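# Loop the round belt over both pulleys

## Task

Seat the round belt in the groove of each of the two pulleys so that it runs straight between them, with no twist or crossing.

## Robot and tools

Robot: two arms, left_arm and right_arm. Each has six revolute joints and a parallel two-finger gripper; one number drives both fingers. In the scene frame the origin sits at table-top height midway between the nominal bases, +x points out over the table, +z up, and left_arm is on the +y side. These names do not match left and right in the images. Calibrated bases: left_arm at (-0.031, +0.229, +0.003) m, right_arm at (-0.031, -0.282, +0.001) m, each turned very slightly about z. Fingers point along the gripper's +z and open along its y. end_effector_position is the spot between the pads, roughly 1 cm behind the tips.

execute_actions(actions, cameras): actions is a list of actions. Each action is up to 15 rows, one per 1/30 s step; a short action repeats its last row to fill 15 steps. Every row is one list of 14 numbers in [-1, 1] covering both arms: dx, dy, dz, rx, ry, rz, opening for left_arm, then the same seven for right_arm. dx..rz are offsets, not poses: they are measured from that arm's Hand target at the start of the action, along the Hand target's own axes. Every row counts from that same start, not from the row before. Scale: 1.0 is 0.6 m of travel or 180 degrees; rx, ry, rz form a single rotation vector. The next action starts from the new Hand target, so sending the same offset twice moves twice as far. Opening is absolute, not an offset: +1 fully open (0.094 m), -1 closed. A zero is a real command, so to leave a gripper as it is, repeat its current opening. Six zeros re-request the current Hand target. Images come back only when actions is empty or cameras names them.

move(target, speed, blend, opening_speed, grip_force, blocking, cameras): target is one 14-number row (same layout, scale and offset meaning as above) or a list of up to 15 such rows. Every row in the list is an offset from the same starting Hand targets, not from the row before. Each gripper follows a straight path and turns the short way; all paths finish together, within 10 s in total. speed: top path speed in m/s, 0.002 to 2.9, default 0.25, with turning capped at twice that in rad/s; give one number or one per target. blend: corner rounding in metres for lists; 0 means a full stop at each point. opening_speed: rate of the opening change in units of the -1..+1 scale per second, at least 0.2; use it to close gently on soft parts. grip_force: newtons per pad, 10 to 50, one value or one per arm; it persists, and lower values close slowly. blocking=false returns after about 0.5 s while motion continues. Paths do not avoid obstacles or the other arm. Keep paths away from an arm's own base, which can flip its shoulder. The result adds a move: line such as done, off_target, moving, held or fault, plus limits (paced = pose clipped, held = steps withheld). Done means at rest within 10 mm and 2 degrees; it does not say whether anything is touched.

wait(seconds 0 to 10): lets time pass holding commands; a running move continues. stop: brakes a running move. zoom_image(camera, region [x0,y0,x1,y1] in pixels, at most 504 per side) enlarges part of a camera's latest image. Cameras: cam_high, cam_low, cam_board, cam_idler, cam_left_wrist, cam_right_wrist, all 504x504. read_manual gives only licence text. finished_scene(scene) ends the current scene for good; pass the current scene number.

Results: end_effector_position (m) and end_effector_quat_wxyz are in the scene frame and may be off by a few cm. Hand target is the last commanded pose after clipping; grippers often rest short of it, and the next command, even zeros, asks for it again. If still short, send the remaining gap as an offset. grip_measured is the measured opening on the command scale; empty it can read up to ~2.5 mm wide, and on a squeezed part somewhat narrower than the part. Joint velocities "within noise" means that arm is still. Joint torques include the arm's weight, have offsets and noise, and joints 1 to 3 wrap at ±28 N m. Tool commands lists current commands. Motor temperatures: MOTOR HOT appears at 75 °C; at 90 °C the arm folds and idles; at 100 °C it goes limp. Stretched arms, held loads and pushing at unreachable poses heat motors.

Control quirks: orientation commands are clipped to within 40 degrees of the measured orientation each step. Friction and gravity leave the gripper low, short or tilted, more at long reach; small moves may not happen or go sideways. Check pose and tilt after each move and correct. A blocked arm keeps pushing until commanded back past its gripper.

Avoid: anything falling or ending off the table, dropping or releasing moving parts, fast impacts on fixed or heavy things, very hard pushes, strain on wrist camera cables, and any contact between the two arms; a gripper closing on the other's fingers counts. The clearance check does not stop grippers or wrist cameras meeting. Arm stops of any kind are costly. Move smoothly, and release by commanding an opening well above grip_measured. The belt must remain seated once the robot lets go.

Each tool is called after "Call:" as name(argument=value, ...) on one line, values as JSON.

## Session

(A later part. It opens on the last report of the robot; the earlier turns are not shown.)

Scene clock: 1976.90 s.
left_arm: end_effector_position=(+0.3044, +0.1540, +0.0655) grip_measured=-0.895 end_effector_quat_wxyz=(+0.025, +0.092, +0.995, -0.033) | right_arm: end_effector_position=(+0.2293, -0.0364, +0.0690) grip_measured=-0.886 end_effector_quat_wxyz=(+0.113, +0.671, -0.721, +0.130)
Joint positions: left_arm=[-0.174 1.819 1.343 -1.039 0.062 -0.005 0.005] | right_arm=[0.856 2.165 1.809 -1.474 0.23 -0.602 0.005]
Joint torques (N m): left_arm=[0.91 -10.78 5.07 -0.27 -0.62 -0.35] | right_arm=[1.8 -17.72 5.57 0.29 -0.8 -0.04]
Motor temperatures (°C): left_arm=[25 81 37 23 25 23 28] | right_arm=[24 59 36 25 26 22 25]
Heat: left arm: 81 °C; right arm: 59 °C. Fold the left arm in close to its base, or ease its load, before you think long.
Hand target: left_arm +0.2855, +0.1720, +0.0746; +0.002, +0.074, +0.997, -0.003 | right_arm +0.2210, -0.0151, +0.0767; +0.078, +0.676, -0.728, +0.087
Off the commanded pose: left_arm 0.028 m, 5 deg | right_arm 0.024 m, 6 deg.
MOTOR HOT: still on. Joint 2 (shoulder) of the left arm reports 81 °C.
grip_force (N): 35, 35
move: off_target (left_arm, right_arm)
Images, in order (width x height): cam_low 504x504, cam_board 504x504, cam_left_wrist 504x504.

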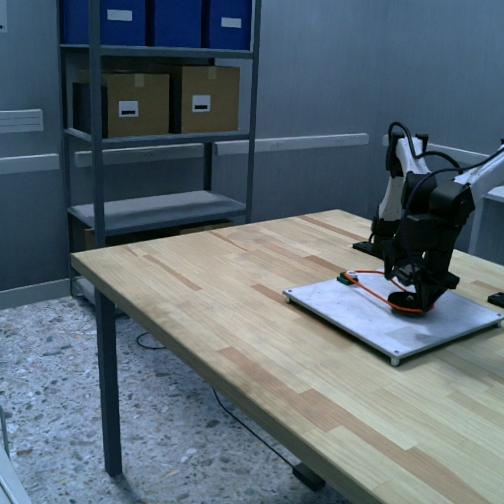

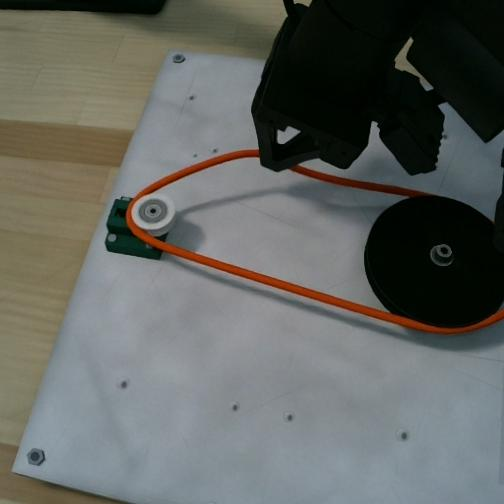

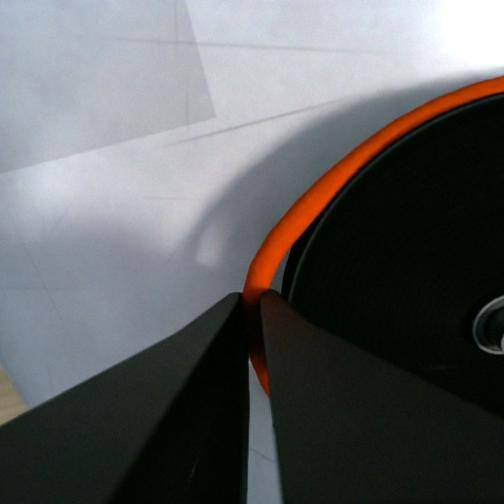

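Call:
move(target=[[0.02,-0.01,0.008,0,0,0,-1,0.02,0.04,0.015,0,0,0,-1]], speed=0.12, cameras=["cam_board","cam_left_wrist","cam_right_wrist"])

Call:
zoom_image(camera="cam_board", region=[344, 160, 504, 340])

Scene clock: 1997.00 s.
left_arm: end_effector_position=(+0.2983, +0.1550, +0.0647) grip_measured=-0.896 end_effector_quat_wxyz=(+0.037, +0.083, +0.995, -0.029) | right_arm: end_effector_position=(+0.2176, -0.0472, +0.0622) grip_measured=-0.886 end_effector_quat_wxyz=(+0.095, +0.671, -0.723, +0.135)
Joint positions: left_arm=[-0.181 1.775 1.283 -0.999 0.049 -0.031 0.005] | right_arm=[0.868 2.072 1.642 -1.37 0.242 -0.589 0.005]
Joint torques (N m): left_arm=[-0.28 -9.92 4.71 -0.32 -0.5 -0.26] | right_arm=[3.12 -17.03 4.6 0.05 -0.92 0.16]
Motor temperatures (°C): left_arm=[25 77 37 23 25 23 28] | right_arm=[24 72 35 25 26 22 25]
Heat: left arm: 77 °C; right arm: 72 °C. Fold the left arm in close to its base, or ease its load, before you think long.
Hand target: left_arm +0.2727, +0.1679, +0.0698; +0.002, +0.074, +0.997, -0.003 | right_arm +0.1961, -0.0271, +0.0702; +0.078, +0.676, -0.728, +0.087
Off the commanded pose: left_arm 0.029 m, 5 deg | right_arm 0.030 m, 6 deg.
MOTOR HOT: still on. Joint 2 (shoulder) of the left arm reports 77 °C.
led back after a hold (left arm): the arm was led back toward your command in small steps, so it may still be short of it.
grip_force (N): 35, 35
move: off_target (left_arm, right_arm); limits=held
pose unreachable (left arm): on one or more control steps of this call, first in action 0 (counted from 0), this arm could not follow its commanded pose, so it was not sent that pose on those steps. It may still have moved: this result reports where it is.
cause: moving toward the commanded pose would bring a part of the arm too close to another arm (this arm's wrist (the part past joint 4) and the right arm's wrist (the part past joint 4), at the place that arm is still heading or pushing toward).
Images, in order (width x height): cam_board 504x504, cam_left_wrist 504x504, cam_right_wrist 504x504.

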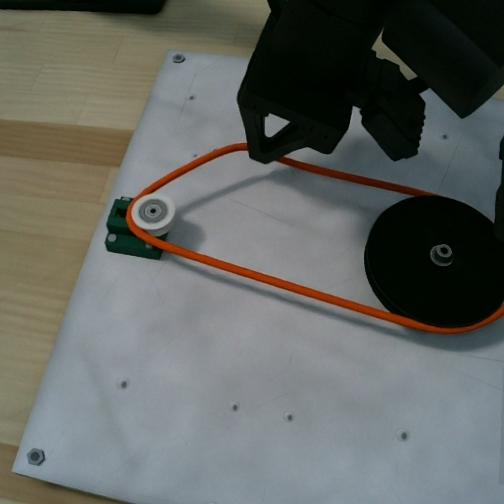

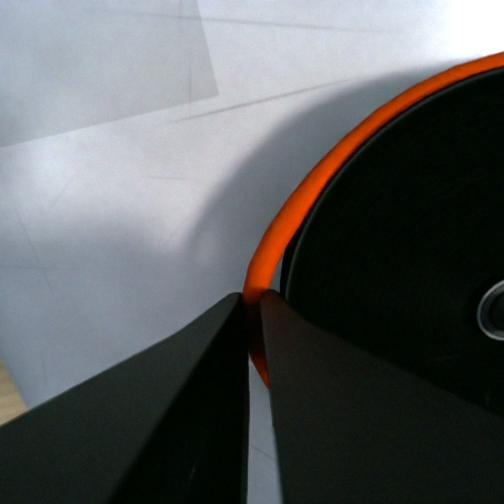

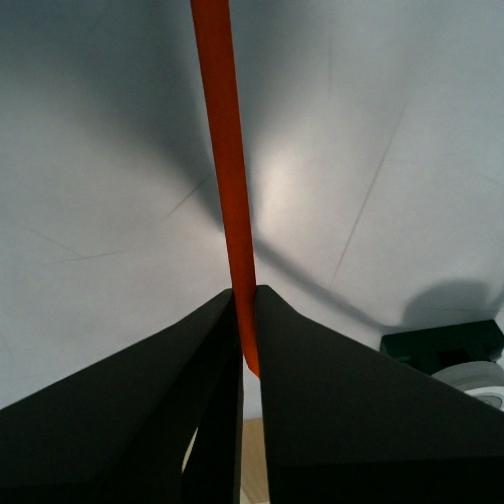

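Scaled by 2.800 from the camera's 504x504 image, which has a finer 720x720 frame.

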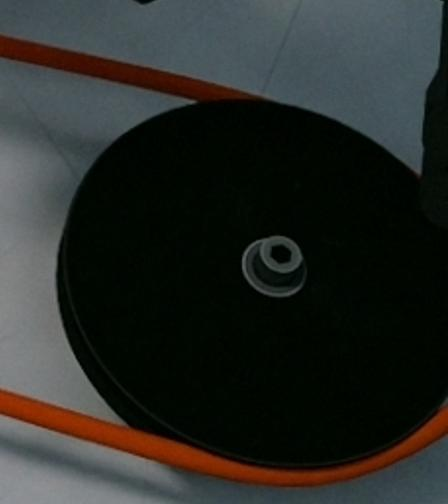

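Call:
zoom_image(camera="cam_board", region=[464, 200, 504, 340])

Call:
execute_actions(actions=[], cameras=["cam_low"])

Call:
zoom_image(camera="cam_low", region=[380, 270, 450, 330])

Scaled by 3.600 from the camera's 504x504 image, which has a finer 720x720 frame.

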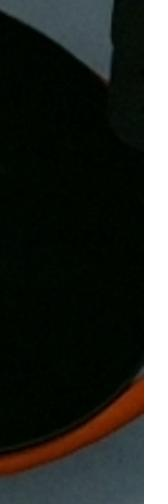

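Scene clock: 2008.07 s.
left_arm: end_effector_position=(+0.2983, +0.1550, +0.0647) grip_measured=-0.896 end_effector_quat_wxyz=(+0.037, +0.083, +0.995, -0.029) | right_arm: end_effector_position=(+0.2176, -0.0472, +0.0622) grip_measured=-0.886 end_effector_quat_wxyz=(+0.095, +0.671, -0.723, +0.135)
Joint positions: left_arm=[-0.181 1.775 1.283 -0.999 0.049 -0.032 0.005] | right_arm=[0.868 2.072 1.642 -1.37 0.242 -0.589 0.005]
Joint velocities: within noise
Joint torques (N m): left_arm=[-0.24 -10 4.66 -0.34 -0.49 -0.28] | right_arm=[3.15 -17.2 4.74 0.05 -0.93 0.15]
Motor temperatures (°C): left_arm=[25 76 37 23 25 23 28] | right_arm=[24 71 35 25 26 22 25]
Heat: left arm: 76 °C; right arm: 71 °C. Fold the left arm in close to its base, or ease its load, before you think long.
Hand target: left_arm +0.2727, +0.1679, +0.0698; +0.002, +0.074, +0.997, -0.003 | right_arm +0.1961, -0.0271, +0.0702; +0.078, +0.676, -0.728, +0.087
Tool commands: left_gripper/opening=-1.0 right_gripper/opening=-1.0
Off the commanded pose: left_arm 0.029 m, 5 deg | right_arm 0.030 m, 6 deg.
MOTOR HOT: still on. Joint 2 (shoulder) of the left arm reports 76 °C.
grip_force (N): 35, 35
Images, in order (width x height): cam_low 504x504.

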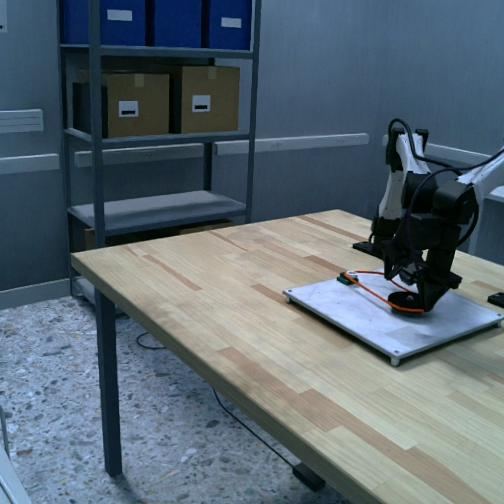

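Scaled by 7.200 from the camera's 504x504 image, which has a finer 720x720 frame.

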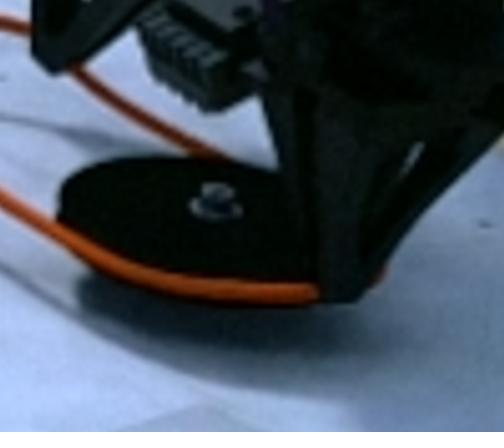

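Call:
move(target=[[-0.03,0.0,0.012,0,0,0,-1,0,0,0,0,0,0,-1],[-0.03,0.0,0.012,0,0,0,-0.75,0,0,0,0,0,0,-1]], speed=0.06, cameras=["cam_board","cam_left_wrist","cam_low"])

Call:
zoom_image(camera="cam_low", region=[380, 270, 450, 330])

Call:
zoom_image(camera="cam_board", region=[344, 160, 504, 340])

Scene clock: 2020.37 s.
left_arm: end_effector_position=(+0.3035, +0.1568, +0.0652) grip_measured=-0.752 end_effector_quat_wxyz=(+0.037, +0.083, +0.996, -0.021) | right_arm: end_effector_position=(+0.2159, -0.0429, +0.0615) grip_measured=-0.886 end_effector_quat_wxyz=(+0.090, +0.673, -0.722, +0.131)
Joint positions: left_arm=[-0.181 1.794 1.309 -1.007 0.033 -0.032 0.012] | right_arm=[0.877 2.072 1.642 -1.361 0.235 -0.586 0.005]
Joint torques (N m): left_arm=[0.02 -6.23 7.49 -0.15 -0.34 -0.23] | right_arm=[2.45 -17.06 4.68 0.03 -0.83 0.11]
Motor temperatures (°C): left_arm=[25 74 37 23 25 23 28] | right_arm=[25 71 35 25 27 22 25]
Heat: left arm: 74 °C; right arm: 71 °C. Fold the left arm in close to its base, or ease its load, before you think long.
Hand target: left_arm +0.2906, +0.1651, +0.0627; +0.002, +0.074, +0.997, -0.003 | right_arm +0.1961, -0.0271, +0.0702; +0.078, +0.676, -0.728, +0.087
Off the commanded pose: left_arm 0.016 m, 5 deg | right_arm 0.027 m, 5 deg.
MOTOR HOT: still on. Joint 2 (shoulder) of the left arm reports 74 °C.
grip_force (N): 35, 35
move: off_target (left_arm, right_arm); target 2's new opening was sent with left_arm's hand 0.017 m and 5 deg from that target
Images, in order (width x height): cam_low 504x504, cam_board 504x504, cam_left_wrist 504x504.

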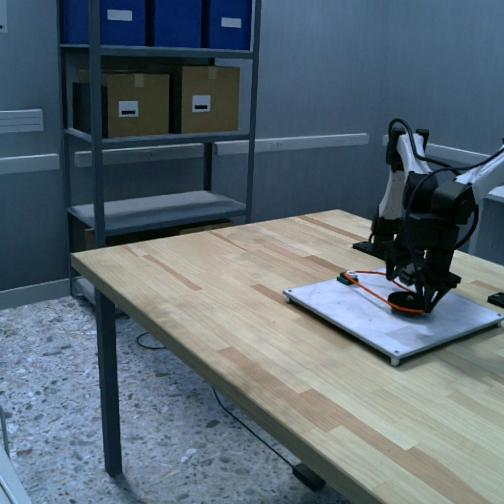

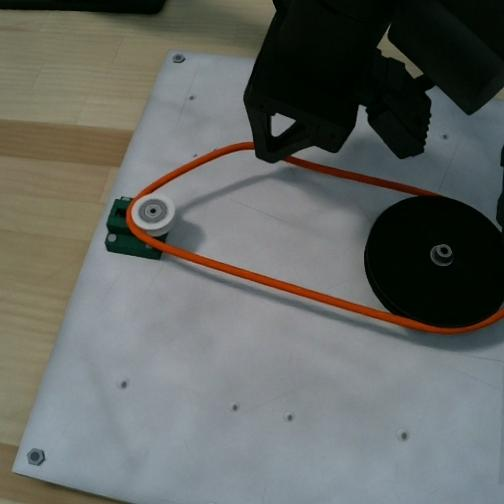

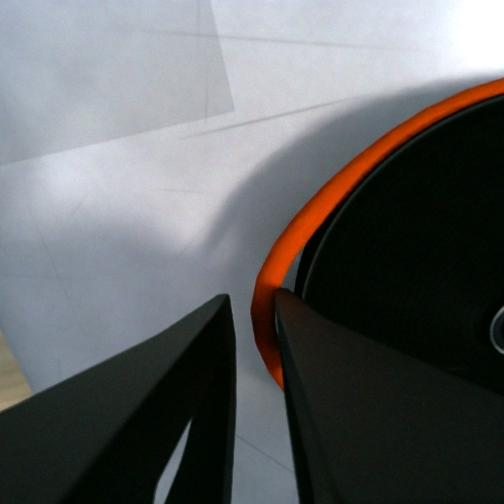

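Scaled by 7.200 from the camera's 504x504 image, which has a finer 720x720 frame.

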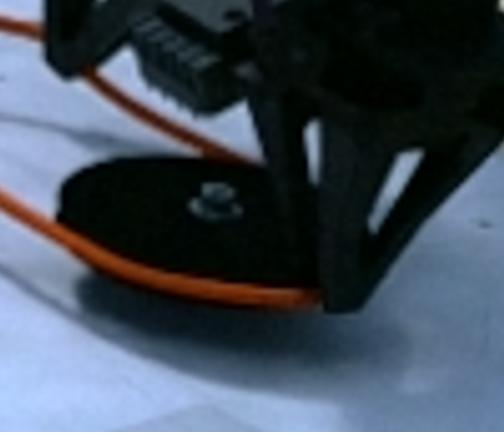

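Scaled by 2.800 from the camera's 504x504 image, which has a finer 720x720 frame.

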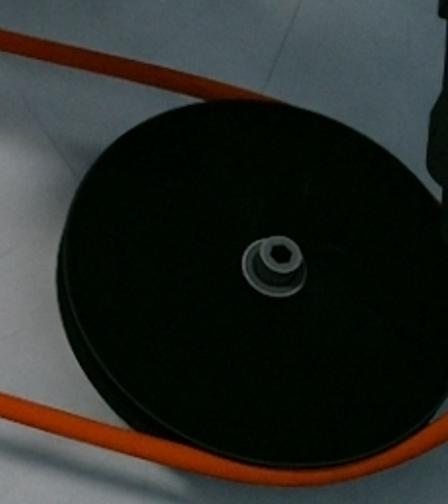

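Call:
move(target=[[-0.02,-0.008,-0.15,0,0,0,-0.75,0,0,0,0,0,0,-1],[0.2,0.15,-0.25,0,0,0,-1,0,0,0,0,0,0,-1]], speed=[0.1,0.25], cameras=["cam_board","cam_right_wrist","cam_low"])

Call:
zoom_image(camera="cam_low", region=[380, 270, 450, 330])

Call:
zoom_image(camera="cam_board", region=[344, 160, 504, 340])

Scene clock: 2031.87 s.
left_arm: end_effector_position=(+0.3056, +0.1594, +0.1302) grip_measured=-0.752 end_effector_quat_wxyz=(+0.026, +0.077, +0.997, -0.012) | right_arm: end_effector_position=(+0.2087, -0.0266, +0.0602) grip_measured=-0.886 end_effector_quat_wxyz=(+0.074, +0.676, -0.726, +0.104)
Joint positions: left_arm=[-0.18 1.794 1.571 -1.293 0.018 -0.042 0.012] | right_arm=[0.896 2.065 1.642 -1.329 0.181 -0.577 0.005]
Joint torques (N m): left_arm=[-0.24 -7.43 6.19 0.44 -0.09 -0.1] | right_arm=[0.92 -16.54 4.62 -0.15 -0.31 0.08]
Motor temperatures (°C): left_arm=[25 68 37 23 25 23 27] | right_arm=[25 71 35 25 27 22 25]
Heat: left arm: 68 °C; right arm: 71 °C.
Hand target: left_arm +0.3051, +0.1595, +0.1296; +0.024, +0.077, +0.997, -0.012 (not the last commanded pose) | right_arm +0.1962, -0.0272, +0.0702; +0.078, +0.676, -0.728, +0.087
Tool commands: left_gripper/opening=-0.75 right_gripper/opening=-1.0
Off the commanded pose: left_arm 0.185 m, 3 deg | right_arm 0.016 m, 2 deg.
MOTOR HOT: cleared for the motors of the left arm.
grip_force (N): 35, 35
move: held (left_arm; a check stopped the path), off_target (right_arm); path passed 0 of 2 targets; target 2's new opening was not sent; limits=held
pose unreachable (left arm): on one or more control steps of this call, first in action 0 (counted from 0), this arm could not follow its commanded pose, so it was not sent that pose on those steps. It may still have moved: this result reports where it is.
cause: moving toward the commanded pose would bring a part of the arm too close to another arm (this arm's gripper housing and the right arm's wrist (the part past joint 4), 9 mm apart when this arm was first held).
Images, in order (width x height): cam_low 504x504, cam_board 504x504, cam_right_wrist 504x504.

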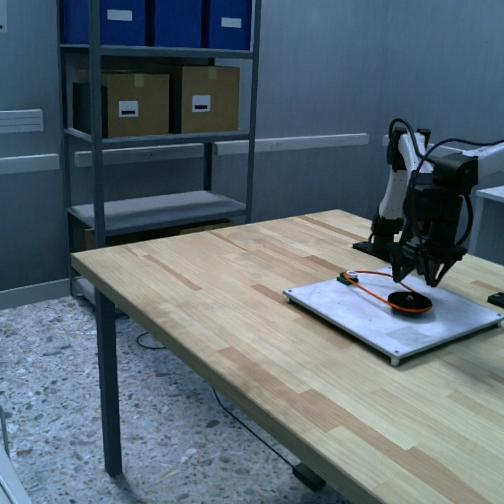

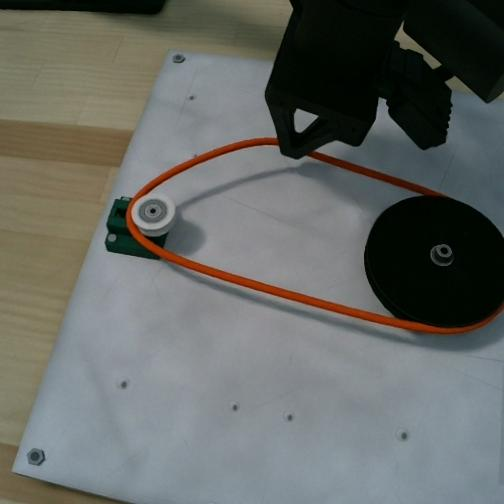

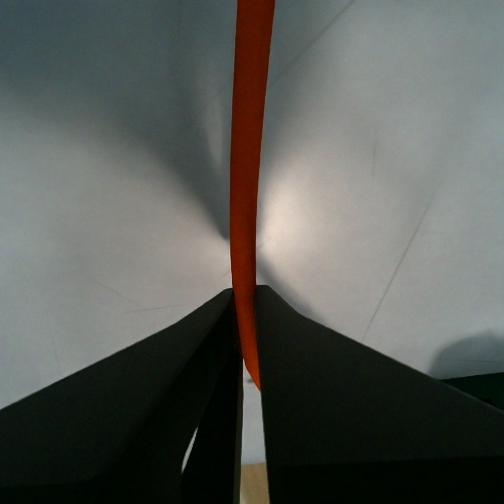

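Scaled by 7.200 from the camera's 504x504 image, which has a finer 720x720 frame.

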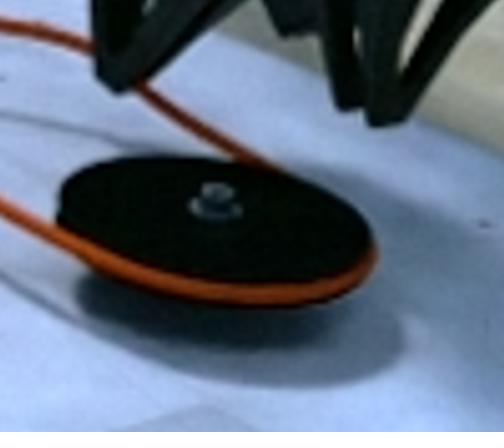

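Scaled by 2.800 from the camera's 504x504 image, which has a finer 720x720 frame.

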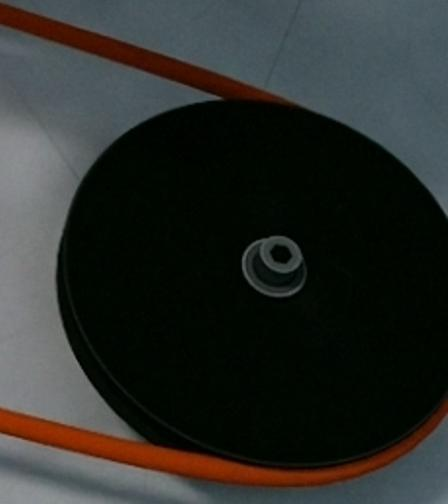

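Call:
move(target=[[0.0,0.18,-0.03,0,0,0,-0.75,0,0,0,0,0,0,-1],[0.28,0.25,-0.12,0,0,0,-1,0,0,0,0,0,0,-1]], speed=0.25, blend=0.03)

Scene clock: 2044.40 s.
left_arm: end_effector_position=(+0.1634, +0.3389, +0.1890) grip_measured=-0.990 end_effector_quat_wxyz=(+0.025, +0.074, +0.997, -0.004) | right_arm: end_effector_position=(+0.2087, -0.0266, +0.0602) grip_measured=-0.886 end_effector_quat_wxyz=(+0.074, +0.676, -0.726, +0.104)
Joint positions: left_arm=[0.556 1.38 1.386 -1.541 0.036 0.688 0] | right_arm=[0.896 2.065 1.642 -1.329 0.181 -0.577 0.005]
Joint torques (N m): left_arm=[0.44 -4.92 5.56 0.25 0.09 0.03] | right_arm=[0.96 -16.8 4.48 -0.13 -0.31 0.1]
Motor temperatures (°C): left_arm=[25 64 38 23 25 23 27] | right_arm=[24 75 35 25 26 22 25]
Heat: left arm: 64 °C; right arm: 75 °C. Fold the right arm in close to its base, or ease its load, before you think long.
Hand target: left_arm +0.1589, +0.3353, +0.1900; +0.024, +0.077, +0.997, -0.012 | right_arm +0.1962, -0.0272, +0.0702; +0.078, +0.676, -0.728, +0.087
Off the commanded pose: left_arm 0.006 m, 1 deg | right_arm 0.016 m, 2 deg.
MOTOR HOT: joint 2 (shoulder) of the right arm reports 75 °C; the controller's stop level is 90 °C. To cool a motor, set the load down, stop pushing, or move to a pose that needs little force.
grip_force (N): 35, 35
move: off_target (right_arm)

Call:
move(target=[[0,0,0,0,0,0,-1,0.0,-0.05,0.008,0,0,0,-1],[0,0,0,0,0,0,-1,0.0,-0.05,0.008,0,0,0,-0.7],[0,0,0,0,0,0,-1,0.0,-0.05,-0.1,0,0,0,-0.7]], speed=0.1, cameras=["cam_board","cam_right_wrist","cam_low"])

Call:
zoom_image(camera="cam_low", region=[340, 260, 450, 330])

Scene clock: 2065.57 s.
left_arm: end_effector_position=(+0.1634, +0.3389, +0.1890) grip_measured=-0.990 end_effector_quat_wxyz=(+0.025, +0.074, +0.997, -0.004) | right_arm: end_effector_position=(+0.2273, -0.0204, +0.1200) grip_measured=-0.702 end_effector_quat_wxyz=(+0.070, +0.678, -0.725, +0.092)
Joint positions: left_arm=[0.556 1.38 1.386 -1.541 0.036 0.688 0] | right_arm=[0.859 2.107 1.949 -1.574 0.166 -0.62 0.014]
Joint torques (N m): left_arm=[0.36 -4.96 5.61 0.25 0.08 0.03] | right_arm=[0.64 -14.39 8.13 0.04 -0.09 0.04]
Motor temperatures (°C): left_arm=[25 57 37 23 25 23 27] | right_arm=[24 76 35 25 26 22 25]
Heat: left arm: 57 °C; right arm: 76 °C. Fold the right arm in close to its base, or ease its load, before you think long.
Hand target: left_arm +0.1589, +0.3353, +0.1900; +0.024, +0.077, +0.997, -0.012 | right_arm +0.2258, -0.0154, +0.1292; +0.078, +0.676, -0.728, +0.087
Off the commanded pose: left_arm 0.006 m, 1 deg | right_arm 0.011 m, 1 deg.
MOTOR HOT: still on. Joint 2 (shoulder) of the right arm reports 76 °C.
joint sent to its limit (right arm) — joint 4 (wrist pitch), lower limit. The joint targets still meet the commanded pose.
grip_force (N): 35, 35
move: off_target (right_arm)
Images, in order (width x height): cam_low 504x504, cam_board 504x504, cam_right_wrist 504x504.

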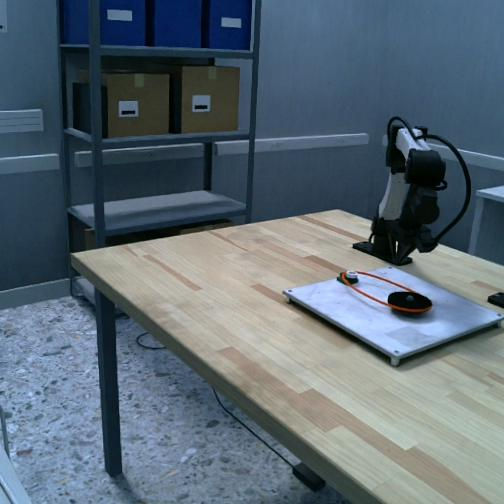

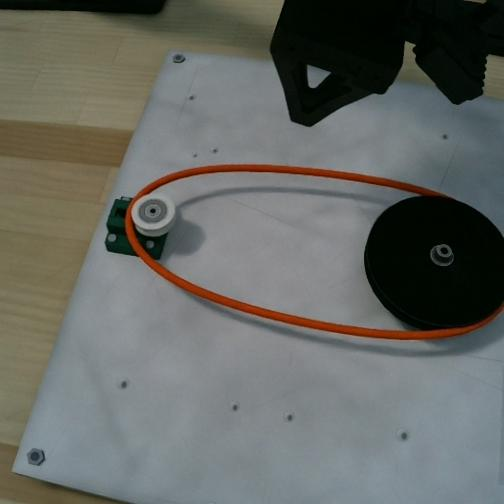

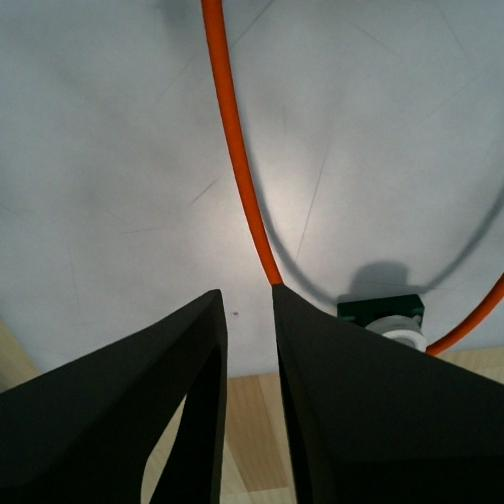

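Scaled by 4.582 from the camera's 504x504 image, which has a finer 720x720 frame.

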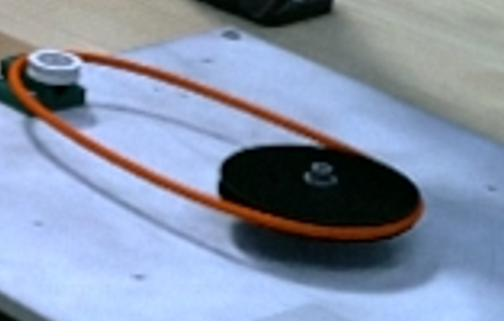

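Call:
move(target=[[0,0,0,0,0,0,-1,0.0525,-0.096,0.0385,-0.061,-0.055,0.474,-1]], speed=0.15, cameras=["cam_board","cam_right_wrist"])

Scene clock: 2086.57 s.
left_arm: end_effector_position=(+0.1634, +0.3389, +0.1890) grip_measured=-0.990 end_effector_quat_wxyz=(+0.025, +0.074, +0.997, -0.004) | right_arm: end_effector_position=(+0.2789, -0.0562, +0.1028) grip_measured=-0.987 end_effector_quat_wxyz=(-0.016, -0.008, +1.000, -0.018)
Joint positions: left_arm=[0.556 1.38 1.386 -1.541 0.036 0.688 0] | right_arm=[0.623 2.056 1.824 -1.387 0.009 0.619 0.001]
Joint torques (N m): left_arm=[0.39 -4.96 5.6 0.26 0.1 0.03] | right_arm=[-0.18 -17.32 5.16 0.45 -0.11 0.02]
Motor temperatures (°C): left_arm=[25 54 37 23 25 23 27] | right_arm=[24 70 35 25 26 22 25]
Heat: left arm: 54 °C; right arm: 70 °C.
Hand target: left_arm +0.1589, +0.3353, +0.1900; +0.024, +0.077, +0.997, -0.012 | right_arm +0.2810, -0.0554, +0.1153; +0.001, +0.000, +1.000, +0.000
Off the commanded pose: left_arm 0.006 m, 1 deg | right_arm 0.013 m, 3 deg.
MOTOR HOT: cleared for the motors of the right arm.
grip_force (N): 35, 35
move: off_target (right_arm)
Images, in order (width x height): cam_board 504x504, cam_right_wrist 504x504.

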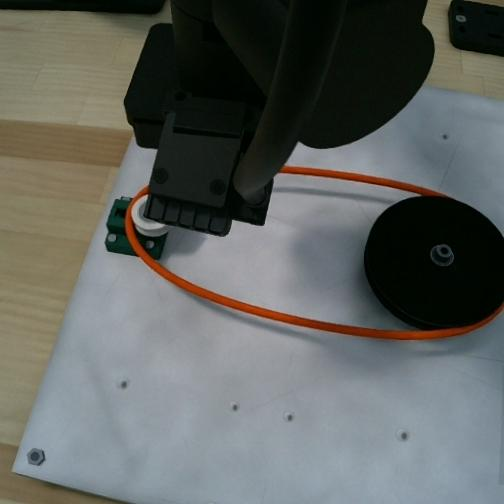

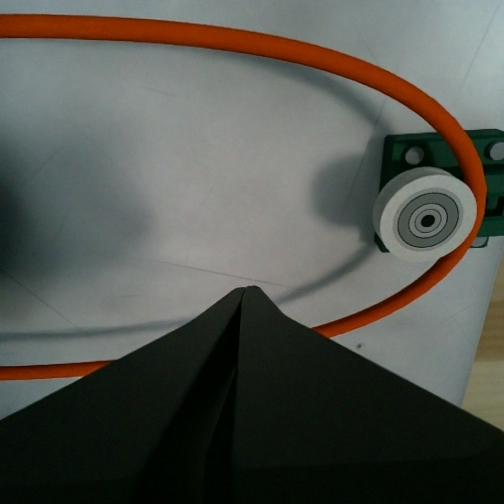

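Call:
move(target=[[0,0,0,0,0,0,-1,-0.008,0.0,0.073,0,0,0,-1],[0,0,0,0,0,0,-1,-0.008,-0.1,0.073,0,0,0,-1],[0,0,0,0,0,0,-1,-0.006,-0.153,0.073,0,0,0,-1]], speed=[0.12,0.08,0.06], blend=[0.005,0.02,0], cameras=["cam_board","cam_right_wrist","cam_idler","cam_low"])

Call:
zoom_image(camera="cam_low", region=[340, 260, 450, 330])

Scene clock: 2099.27 s.
left_arm: end_effector_position=(+0.1634, +0.3389, +0.1890) grip_measured=-0.990 end_effector_quat_wxyz=(+0.025, +0.074, +0.997, -0.004) | right_arm: end_effector_position=(+0.2870, -0.1426, +0.0656) grip_measured=-0.988 end_effector_quat_wxyz=(-0.004, +0.001, +1.000, +0.004)
Joint positions: left_arm=[0.556 1.38 1.386 -1.541 0.036 0.688 0] | right_arm=[0.397 1.886 1.437 -1.127 -0.011 0.411 0.001]
Joint torques (N m): left_arm=[0.43 -5 5.55 0.23 0.08 0.04] | right_arm=[-0.2 -13.82 5.27 0.32 0.11 -0.11]
Motor temperatures (°C): left_arm=[25 53 36 23 25 23 27] | right_arm=[24 71 35 25 26 22 25]
Heat: left arm: 53 °C; right arm: 71 °C.
Hand target: left_arm +0.1589, +0.3353, +0.1900; +0.024, +0.077, +0.997, -0.012 | right_arm +0.2848, -0.1471, +0.0716; +0.001, +0.000, +1.000, +0.000
Off the commanded pose: left_arm 0.006 m, 1 deg | right_arm 0.008 m, 1 deg.
grip_force (N): 35, 35
move: done; blend cut to 0.0159 m at target 2
Images, in order (width x height): cam_low 504x504, cam_board 504x504, cam_idler 504x504, cam_right_wrist 504x504.

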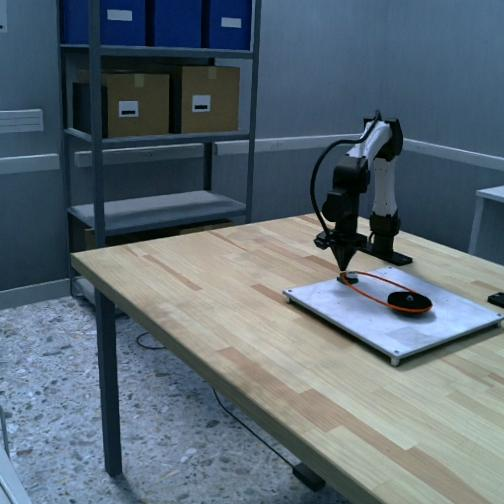

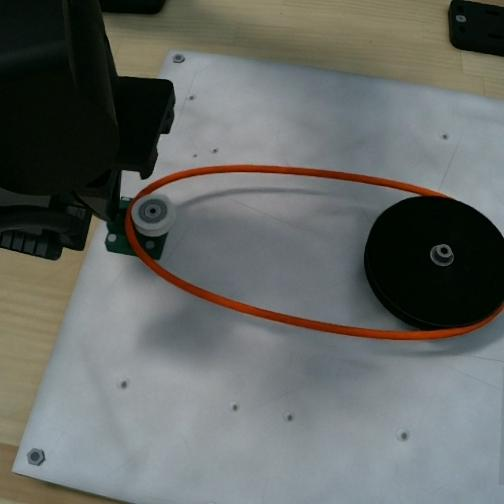

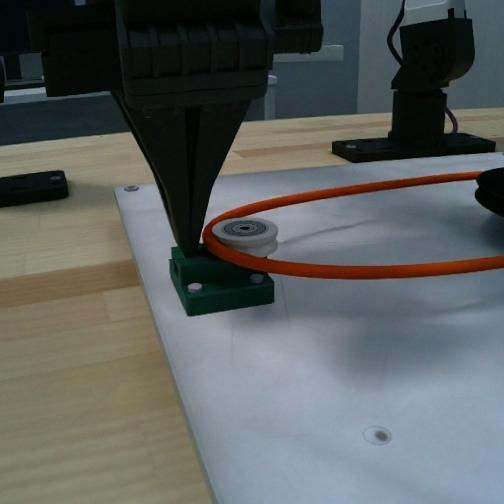

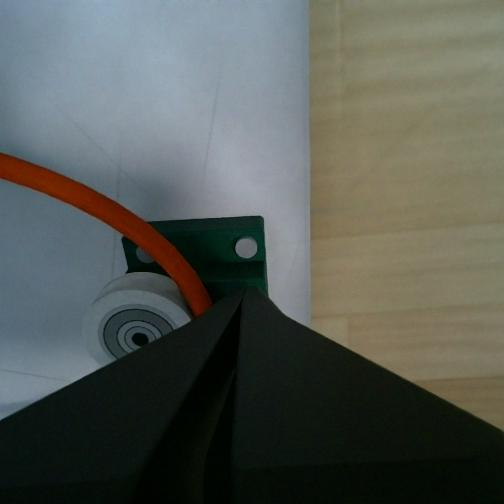

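Scaled by 4.582 from the camera's 504x504 image, which has a finer 720x720 frame.

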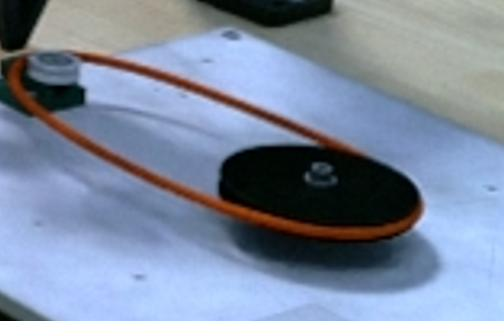

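Call:
move(target=[[0,0,0,0,0,0,-1,0,0,-0.05,0,0,0,-1],[0,0,0,0,0,0,-1,0.004,0.15,-0.05,0,0,0,-1],[0,0,0,0,0,0,-1,0.004,0.15,0.01,0,0,0,-1]], speed=0.12, cameras=["cam_idler","cam_right_wrist"])

Scene clock: 2110.33 s.
left_arm: end_effector_position=(+0.1634, +0.3389, +0.1890) grip_measured=-0.990 end_effector_quat_wxyz=(+0.025, +0.074, +0.997, -0.004) | right_arm: end_effector_position=(+0.2795, -0.0575, +0.0676) grip_measured=-0.988 end_effector_quat_wxyz=(-0.006, -0.004, +1.000, +0.001)
Joint positions: left_arm=[0.556 1.38 1.386 -1.541 0.036 0.688 0] | right_arm=[0.612 2.025 1.64 -1.194 -0.008 0.615 0.001]
Joint torques (N m): left_arm=[0.38 -4.96 5.61 0.25 0.1 0.03] | right_arm=[0.14 -12.68 5.56 0.53 0.05 0]
Motor temperatures (°C): left_arm=[25 52 36 23 25 23 27] | right_arm=[24 71 35 25 26 22 25]
Heat: left arm: 52 °C; right arm: 71 °C.
Hand target: left_arm +0.1589, +0.3353, +0.1900; +0.024, +0.077, +0.997, -0.012 | right_arm +0.2823, -0.0571, +0.0655; +0.001, +0.000, +1.000, +0.000
Off the commanded pose: left_arm 0.006 m, 1 deg | right_arm 0.003 m, 1 deg.
grip_force (N): 35, 35
move: done
Images, in order (width x height): cam_idler 504x504, cam_right_wrist 504x504.

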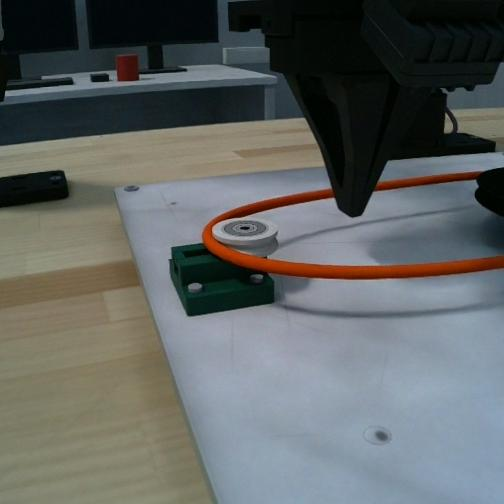

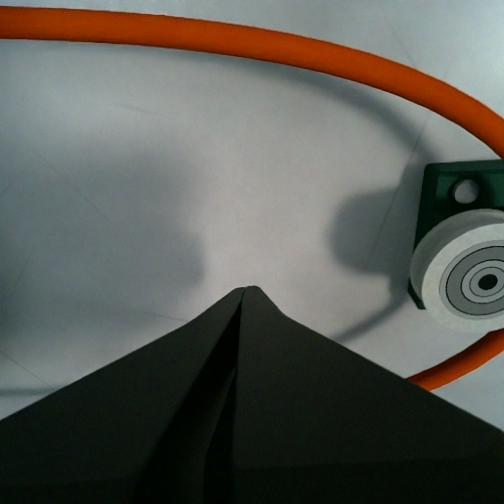

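Call:
move(target=[[0,0,0,0,0,0,-1,-0.005,0.0,0.014,0,0,0,-1],[0,0,0,0,0,0,-1,-0.005,-0.06,0.014,0,0,0,-1],[0,0,0,0,0,0,-1,-0.004,-0.15,0.012,0,0,0,-1]], speed=0.06, cameras=["cam_board","cam_idler","cam_low"])

Call:
zoom_image(camera="cam_low", region=[340, 260, 450, 330])

Scene clock: 2123.40 s.
left_arm: end_effector_position=(+0.1634, +0.3389, +0.1890) grip_measured=-0.990 end_effector_quat_wxyz=(+0.025, +0.074, +0.997, -0.004) | right_arm: end_effector_position=(+0.2871, -0.1056, +0.0553) grip_measured=-0.988 end_effector_quat_wxyz=(-0.002, -0.017, +0.998, +0.065)
Joint positions: left_arm=[0.556 1.38 1.386 -1.541 0.036 0.688 0] | right_arm=[0.439 1.904 1.413 -1.028 -0.119 0.419 0.001]
Joint torques (N m): left_arm=[0.32 -4.98 5.57 0.24 0.08 0.03] | right_arm=[-3.25 -14.71 4.3 -0.03 1.11 -0.23]
Motor temperatures (°C): left_arm=[25 51 36 23 25 23 27] | right_arm=[24 71 35 25 26 22 25]
Heat: left arm: 51 °C; right arm: 71 °C.
Hand target: left_arm +0.1589, +0.3353, +0.1900; +0.024, +0.077, +0.997, -0.012 | right_arm +0.2849, -0.1471, +0.0583; +0.001, +0.000, +1.000, +0.000
Off the commanded pose: left_arm 0.006 m, 1 deg | right_arm 0.042 m, 8 deg.
grip_force (N): 35, 35
move: off_target (right_arm)
Images, in order (width x height): cam_low 504x504, cam_board 504x504, cam_idler 504x504.

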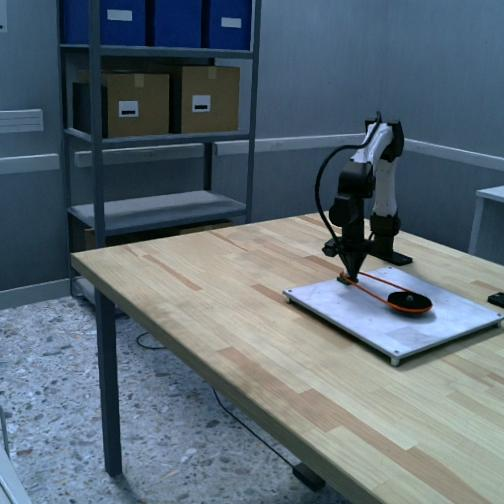

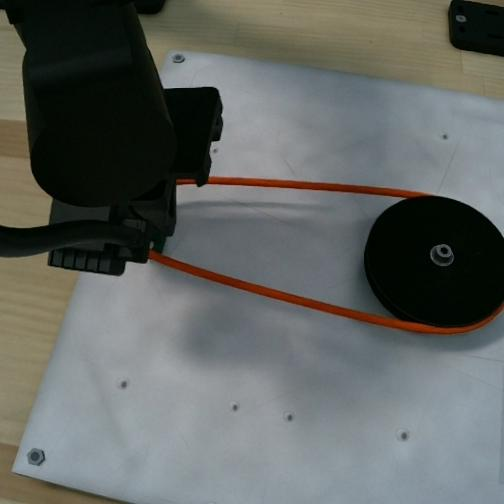

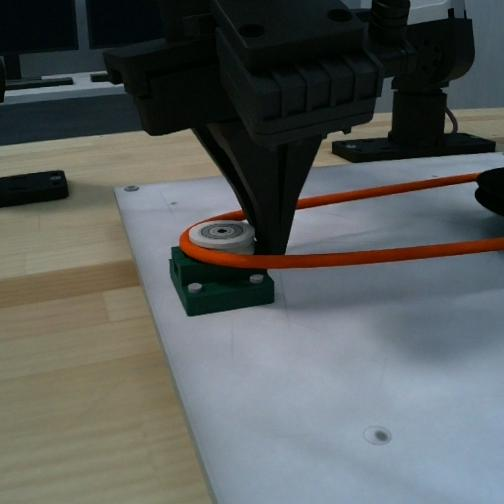

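Scaled by 4.582 from the camera's 504x504 image, which has a finer 720x720 frame.

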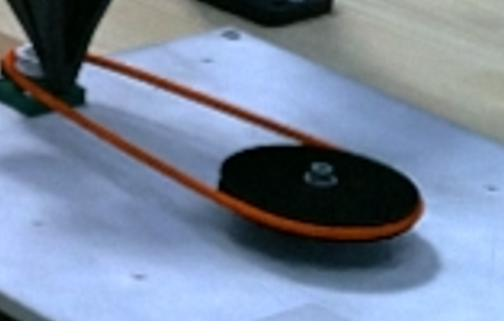

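Call:
move(target=[[0,0,0,0,0,0,-1,0,-0.045,0.0,0,0,0,-1]], speed=0.05, cameras=["cam_board","cam_idler"])

Scene clock: 2129.23 s.
left_arm: end_effector_position=(+0.1634, +0.3389, +0.1890) grip_measured=-0.990 end_effector_quat_wxyz=(+0.025, +0.074, +0.997, -0.004) | right_arm: end_effector_position=(+0.2874, -0.1711, +0.0532) grip_measured=-0.988 end_effector_quat_wxyz=(-0.004, +0.003, +1.000, +0.005)
Joint positions: left_arm=[0.556 1.38 1.386 -1.541 0.036 0.688 0] | right_arm=[0.319 1.859 1.35 -1.067 -0.011 0.336 0.001]
Joint torques (N m): left_arm=[0.35 -5.04 5.57 0.24 0.09 0.03] | right_arm=[0.35 -13.41 4.92 0.33 0.09 -0.09]
Motor temperatures (°C): left_arm=[25 51 36 23 25 23 27] | right_arm=[24 70 35 25 26 22 25]
Heat: left arm: 51 °C; right arm: 70 °C.
Hand target: left_arm +0.1589, +0.3353, +0.1900; +0.024, +0.077, +0.997, -0.012 | right_arm +0.2847, -0.1742, +0.0583; +0.001, +0.000, +1.000, +0.000
Off the commanded pose: left_arm 0.006 m, 1 deg | right_arm 0.006 m, 1 deg.
grip_force (N): 35, 35
move: done
Images, in order (width x height): cam_board 504x504, cam_idler 504x504.

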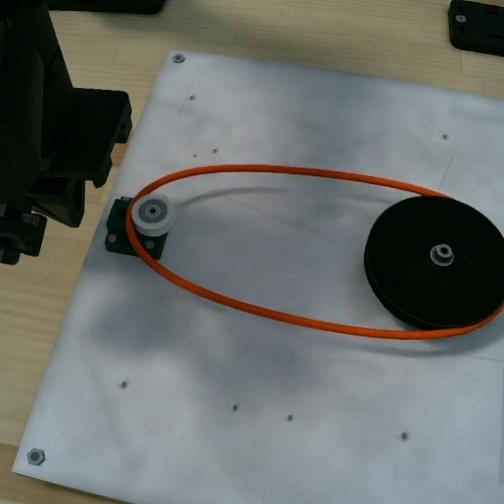

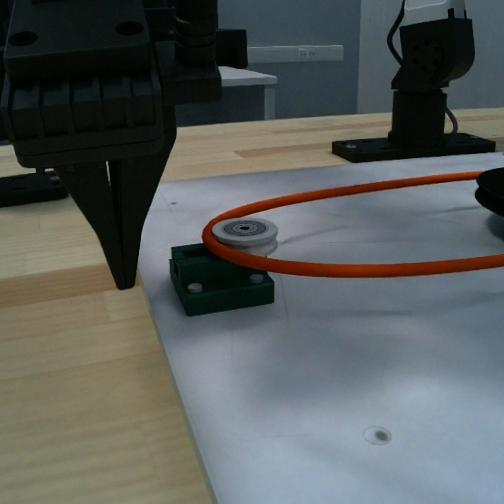

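Call:
move(target=[[0,0,0,0,0,0,-1,0,0,-0.08,0,0,0,-1],[0,0,0,0,0,0,-1,0.012,0.19,-0.08,0,0,0,-1],[0,0,0,0,0,0,-1,0.012,0.19,-0.008,0,0,0,-1],[0,0,0,0,0,0,-1,0.012,0.135,-0.008,0,0,0,-1]], speed=[0.12,0.15,0.12,0.06], cameras=["cam_idler","cam_right_wrist"])

Call:
zoom_image(camera="cam_idler", region=[130, 150, 380, 350])

Scene clock: 2148.77 s.
left_arm: end_effector_position=(+0.1634, +0.3389, +0.1890) grip_measured=-0.990 end_effector_quat_wxyz=(+0.025, +0.074, +0.997, -0.004) | right_arm: end_effector_position=(+0.2729, -0.0918, +0.0537) grip_measured=-0.988 end_effector_quat_wxyz=(-0.020, +0.000, +1.000, -0.008)
Joint positions: left_arm=[0.556 1.38 1.386 -1.541 0.036 0.688 0] | right_arm=[0.545 1.971 1.506 -1.146 -0.008 0.557 0.001]
Joint torques (N m): left_arm=[0.39 -5 5.57 0.26 0.08 0.04] | right_arm=[-0.32 -15.92 4.92 0.49 0.11 -0.11]
Motor temperatures (°C): left_arm=[25 50 36 23 25 23 27] | right_arm=[24 68 35 25 26 22 25]
Heat: left arm: 50 °C; right arm: 68 °C.
Hand target: left_arm +0.1589, +0.3353, +0.1900; +0.024, +0.077, +0.997, -0.012 | right_arm +0.2775, -0.0931, +0.0631; +0.001, +0.000, +1.000, +0.000
Off the commanded pose: left_arm 0.006 m, 1 deg | right_arm 0.011 m, 3 deg.
grip_force (N): 35, 35
move: off_target (right_arm)
Images, in order (width x height): cam_idler 504x504, cam_right_wrist 504x504.

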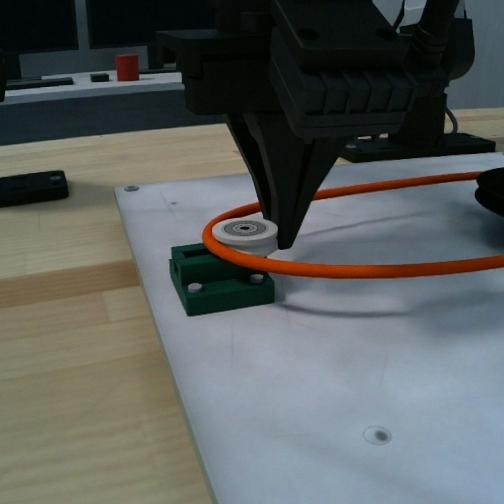

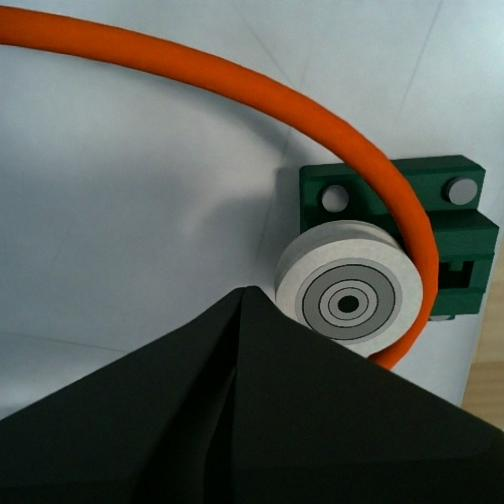

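Scaled by 2.016 from the camera's 504x504 image, which has a finer 720x720 frame.

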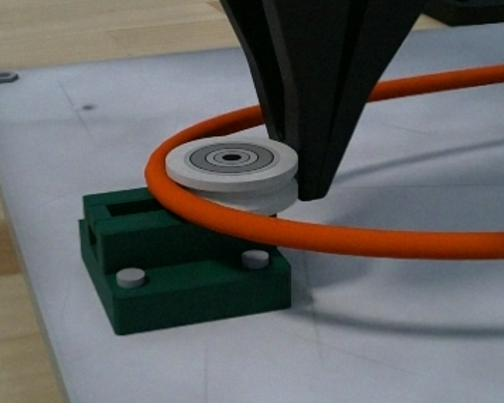

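Call:
move(target=[[0,0,0,0,0,0,-1,-0.015,0.012,0.0,0,0,0,-1],[0,0,0,0,0,0,-1,-0.008,-0.05,0.0,0,0,0,-1]], speed=0.05, cameras=["cam_idler","cam_right_wrist"])

Call:
zoom_image(camera="cam_idler", region=[130, 150, 380, 350])

Scene clock: 2162.03 s.
left_arm: end_effector_position=(+0.1634, +0.3389, +0.1890) grip_measured=-0.990 end_effector_quat_wxyz=(+0.025, +0.074, +0.997, -0.004) | right_arm: end_effector_position=(+0.2827, -0.1034, +0.0559) grip_measured=-0.988 end_effector_quat_wxyz=(-0.007, -0.008, +1.000, +0.024)
Joint positions: left_arm=[0.556 1.38 1.386 -1.541 0.036 0.688 0] | right_arm=[0.484 1.931 1.459 -1.088 -0.048 0.478 0.001]
Joint torques (N m): left_arm=[0.34 -5 5.61 0.24 0.1 0.03] | right_arm=[-1.84 -15.31 4.34 0.16 0.5 -0.08]
Motor temperatures (°C): left_arm=[25 49 36 23 25 23 27] | right_arm=[24 68 35 25 26 22 25]
Heat: left arm: 49 °C; right arm: 68 °C.
Hand target: left_arm +0.1589, +0.3353, +0.1900; +0.024, +0.077, +0.997, -0.012 | right_arm +0.2823, -0.1232, +0.0631; +0.001, +0.000, +1.000, +0.000
Off the commanded pose: left_arm 0.006 m, 1 deg | right_arm 0.021 m, 3 deg.
grip_force (N): 35, 35
move: off_target (right_arm)
Images, in order (width x height): cam_idler 504x504, cam_right_wrist 504x504.

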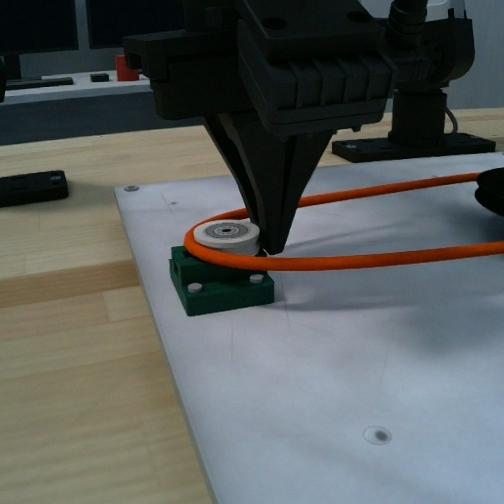

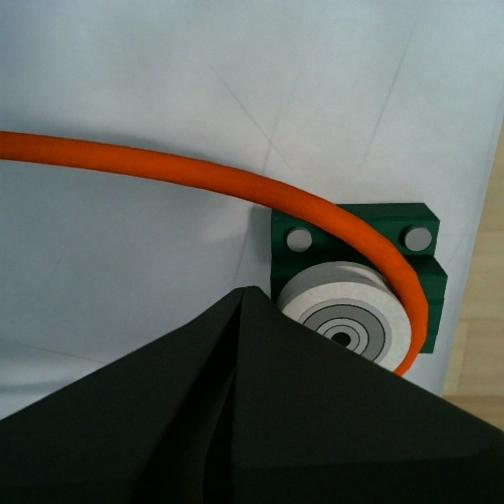

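Scaled by 2.016 from the camera's 504x504 image, which has a finer 720x720 frame.

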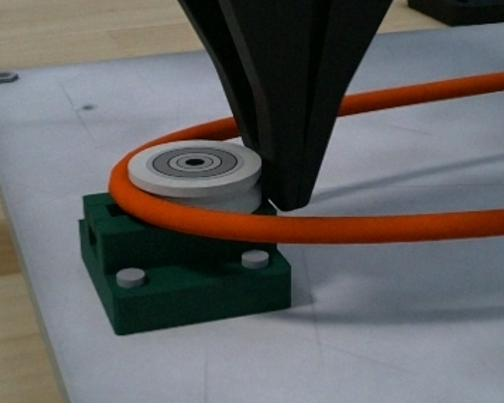

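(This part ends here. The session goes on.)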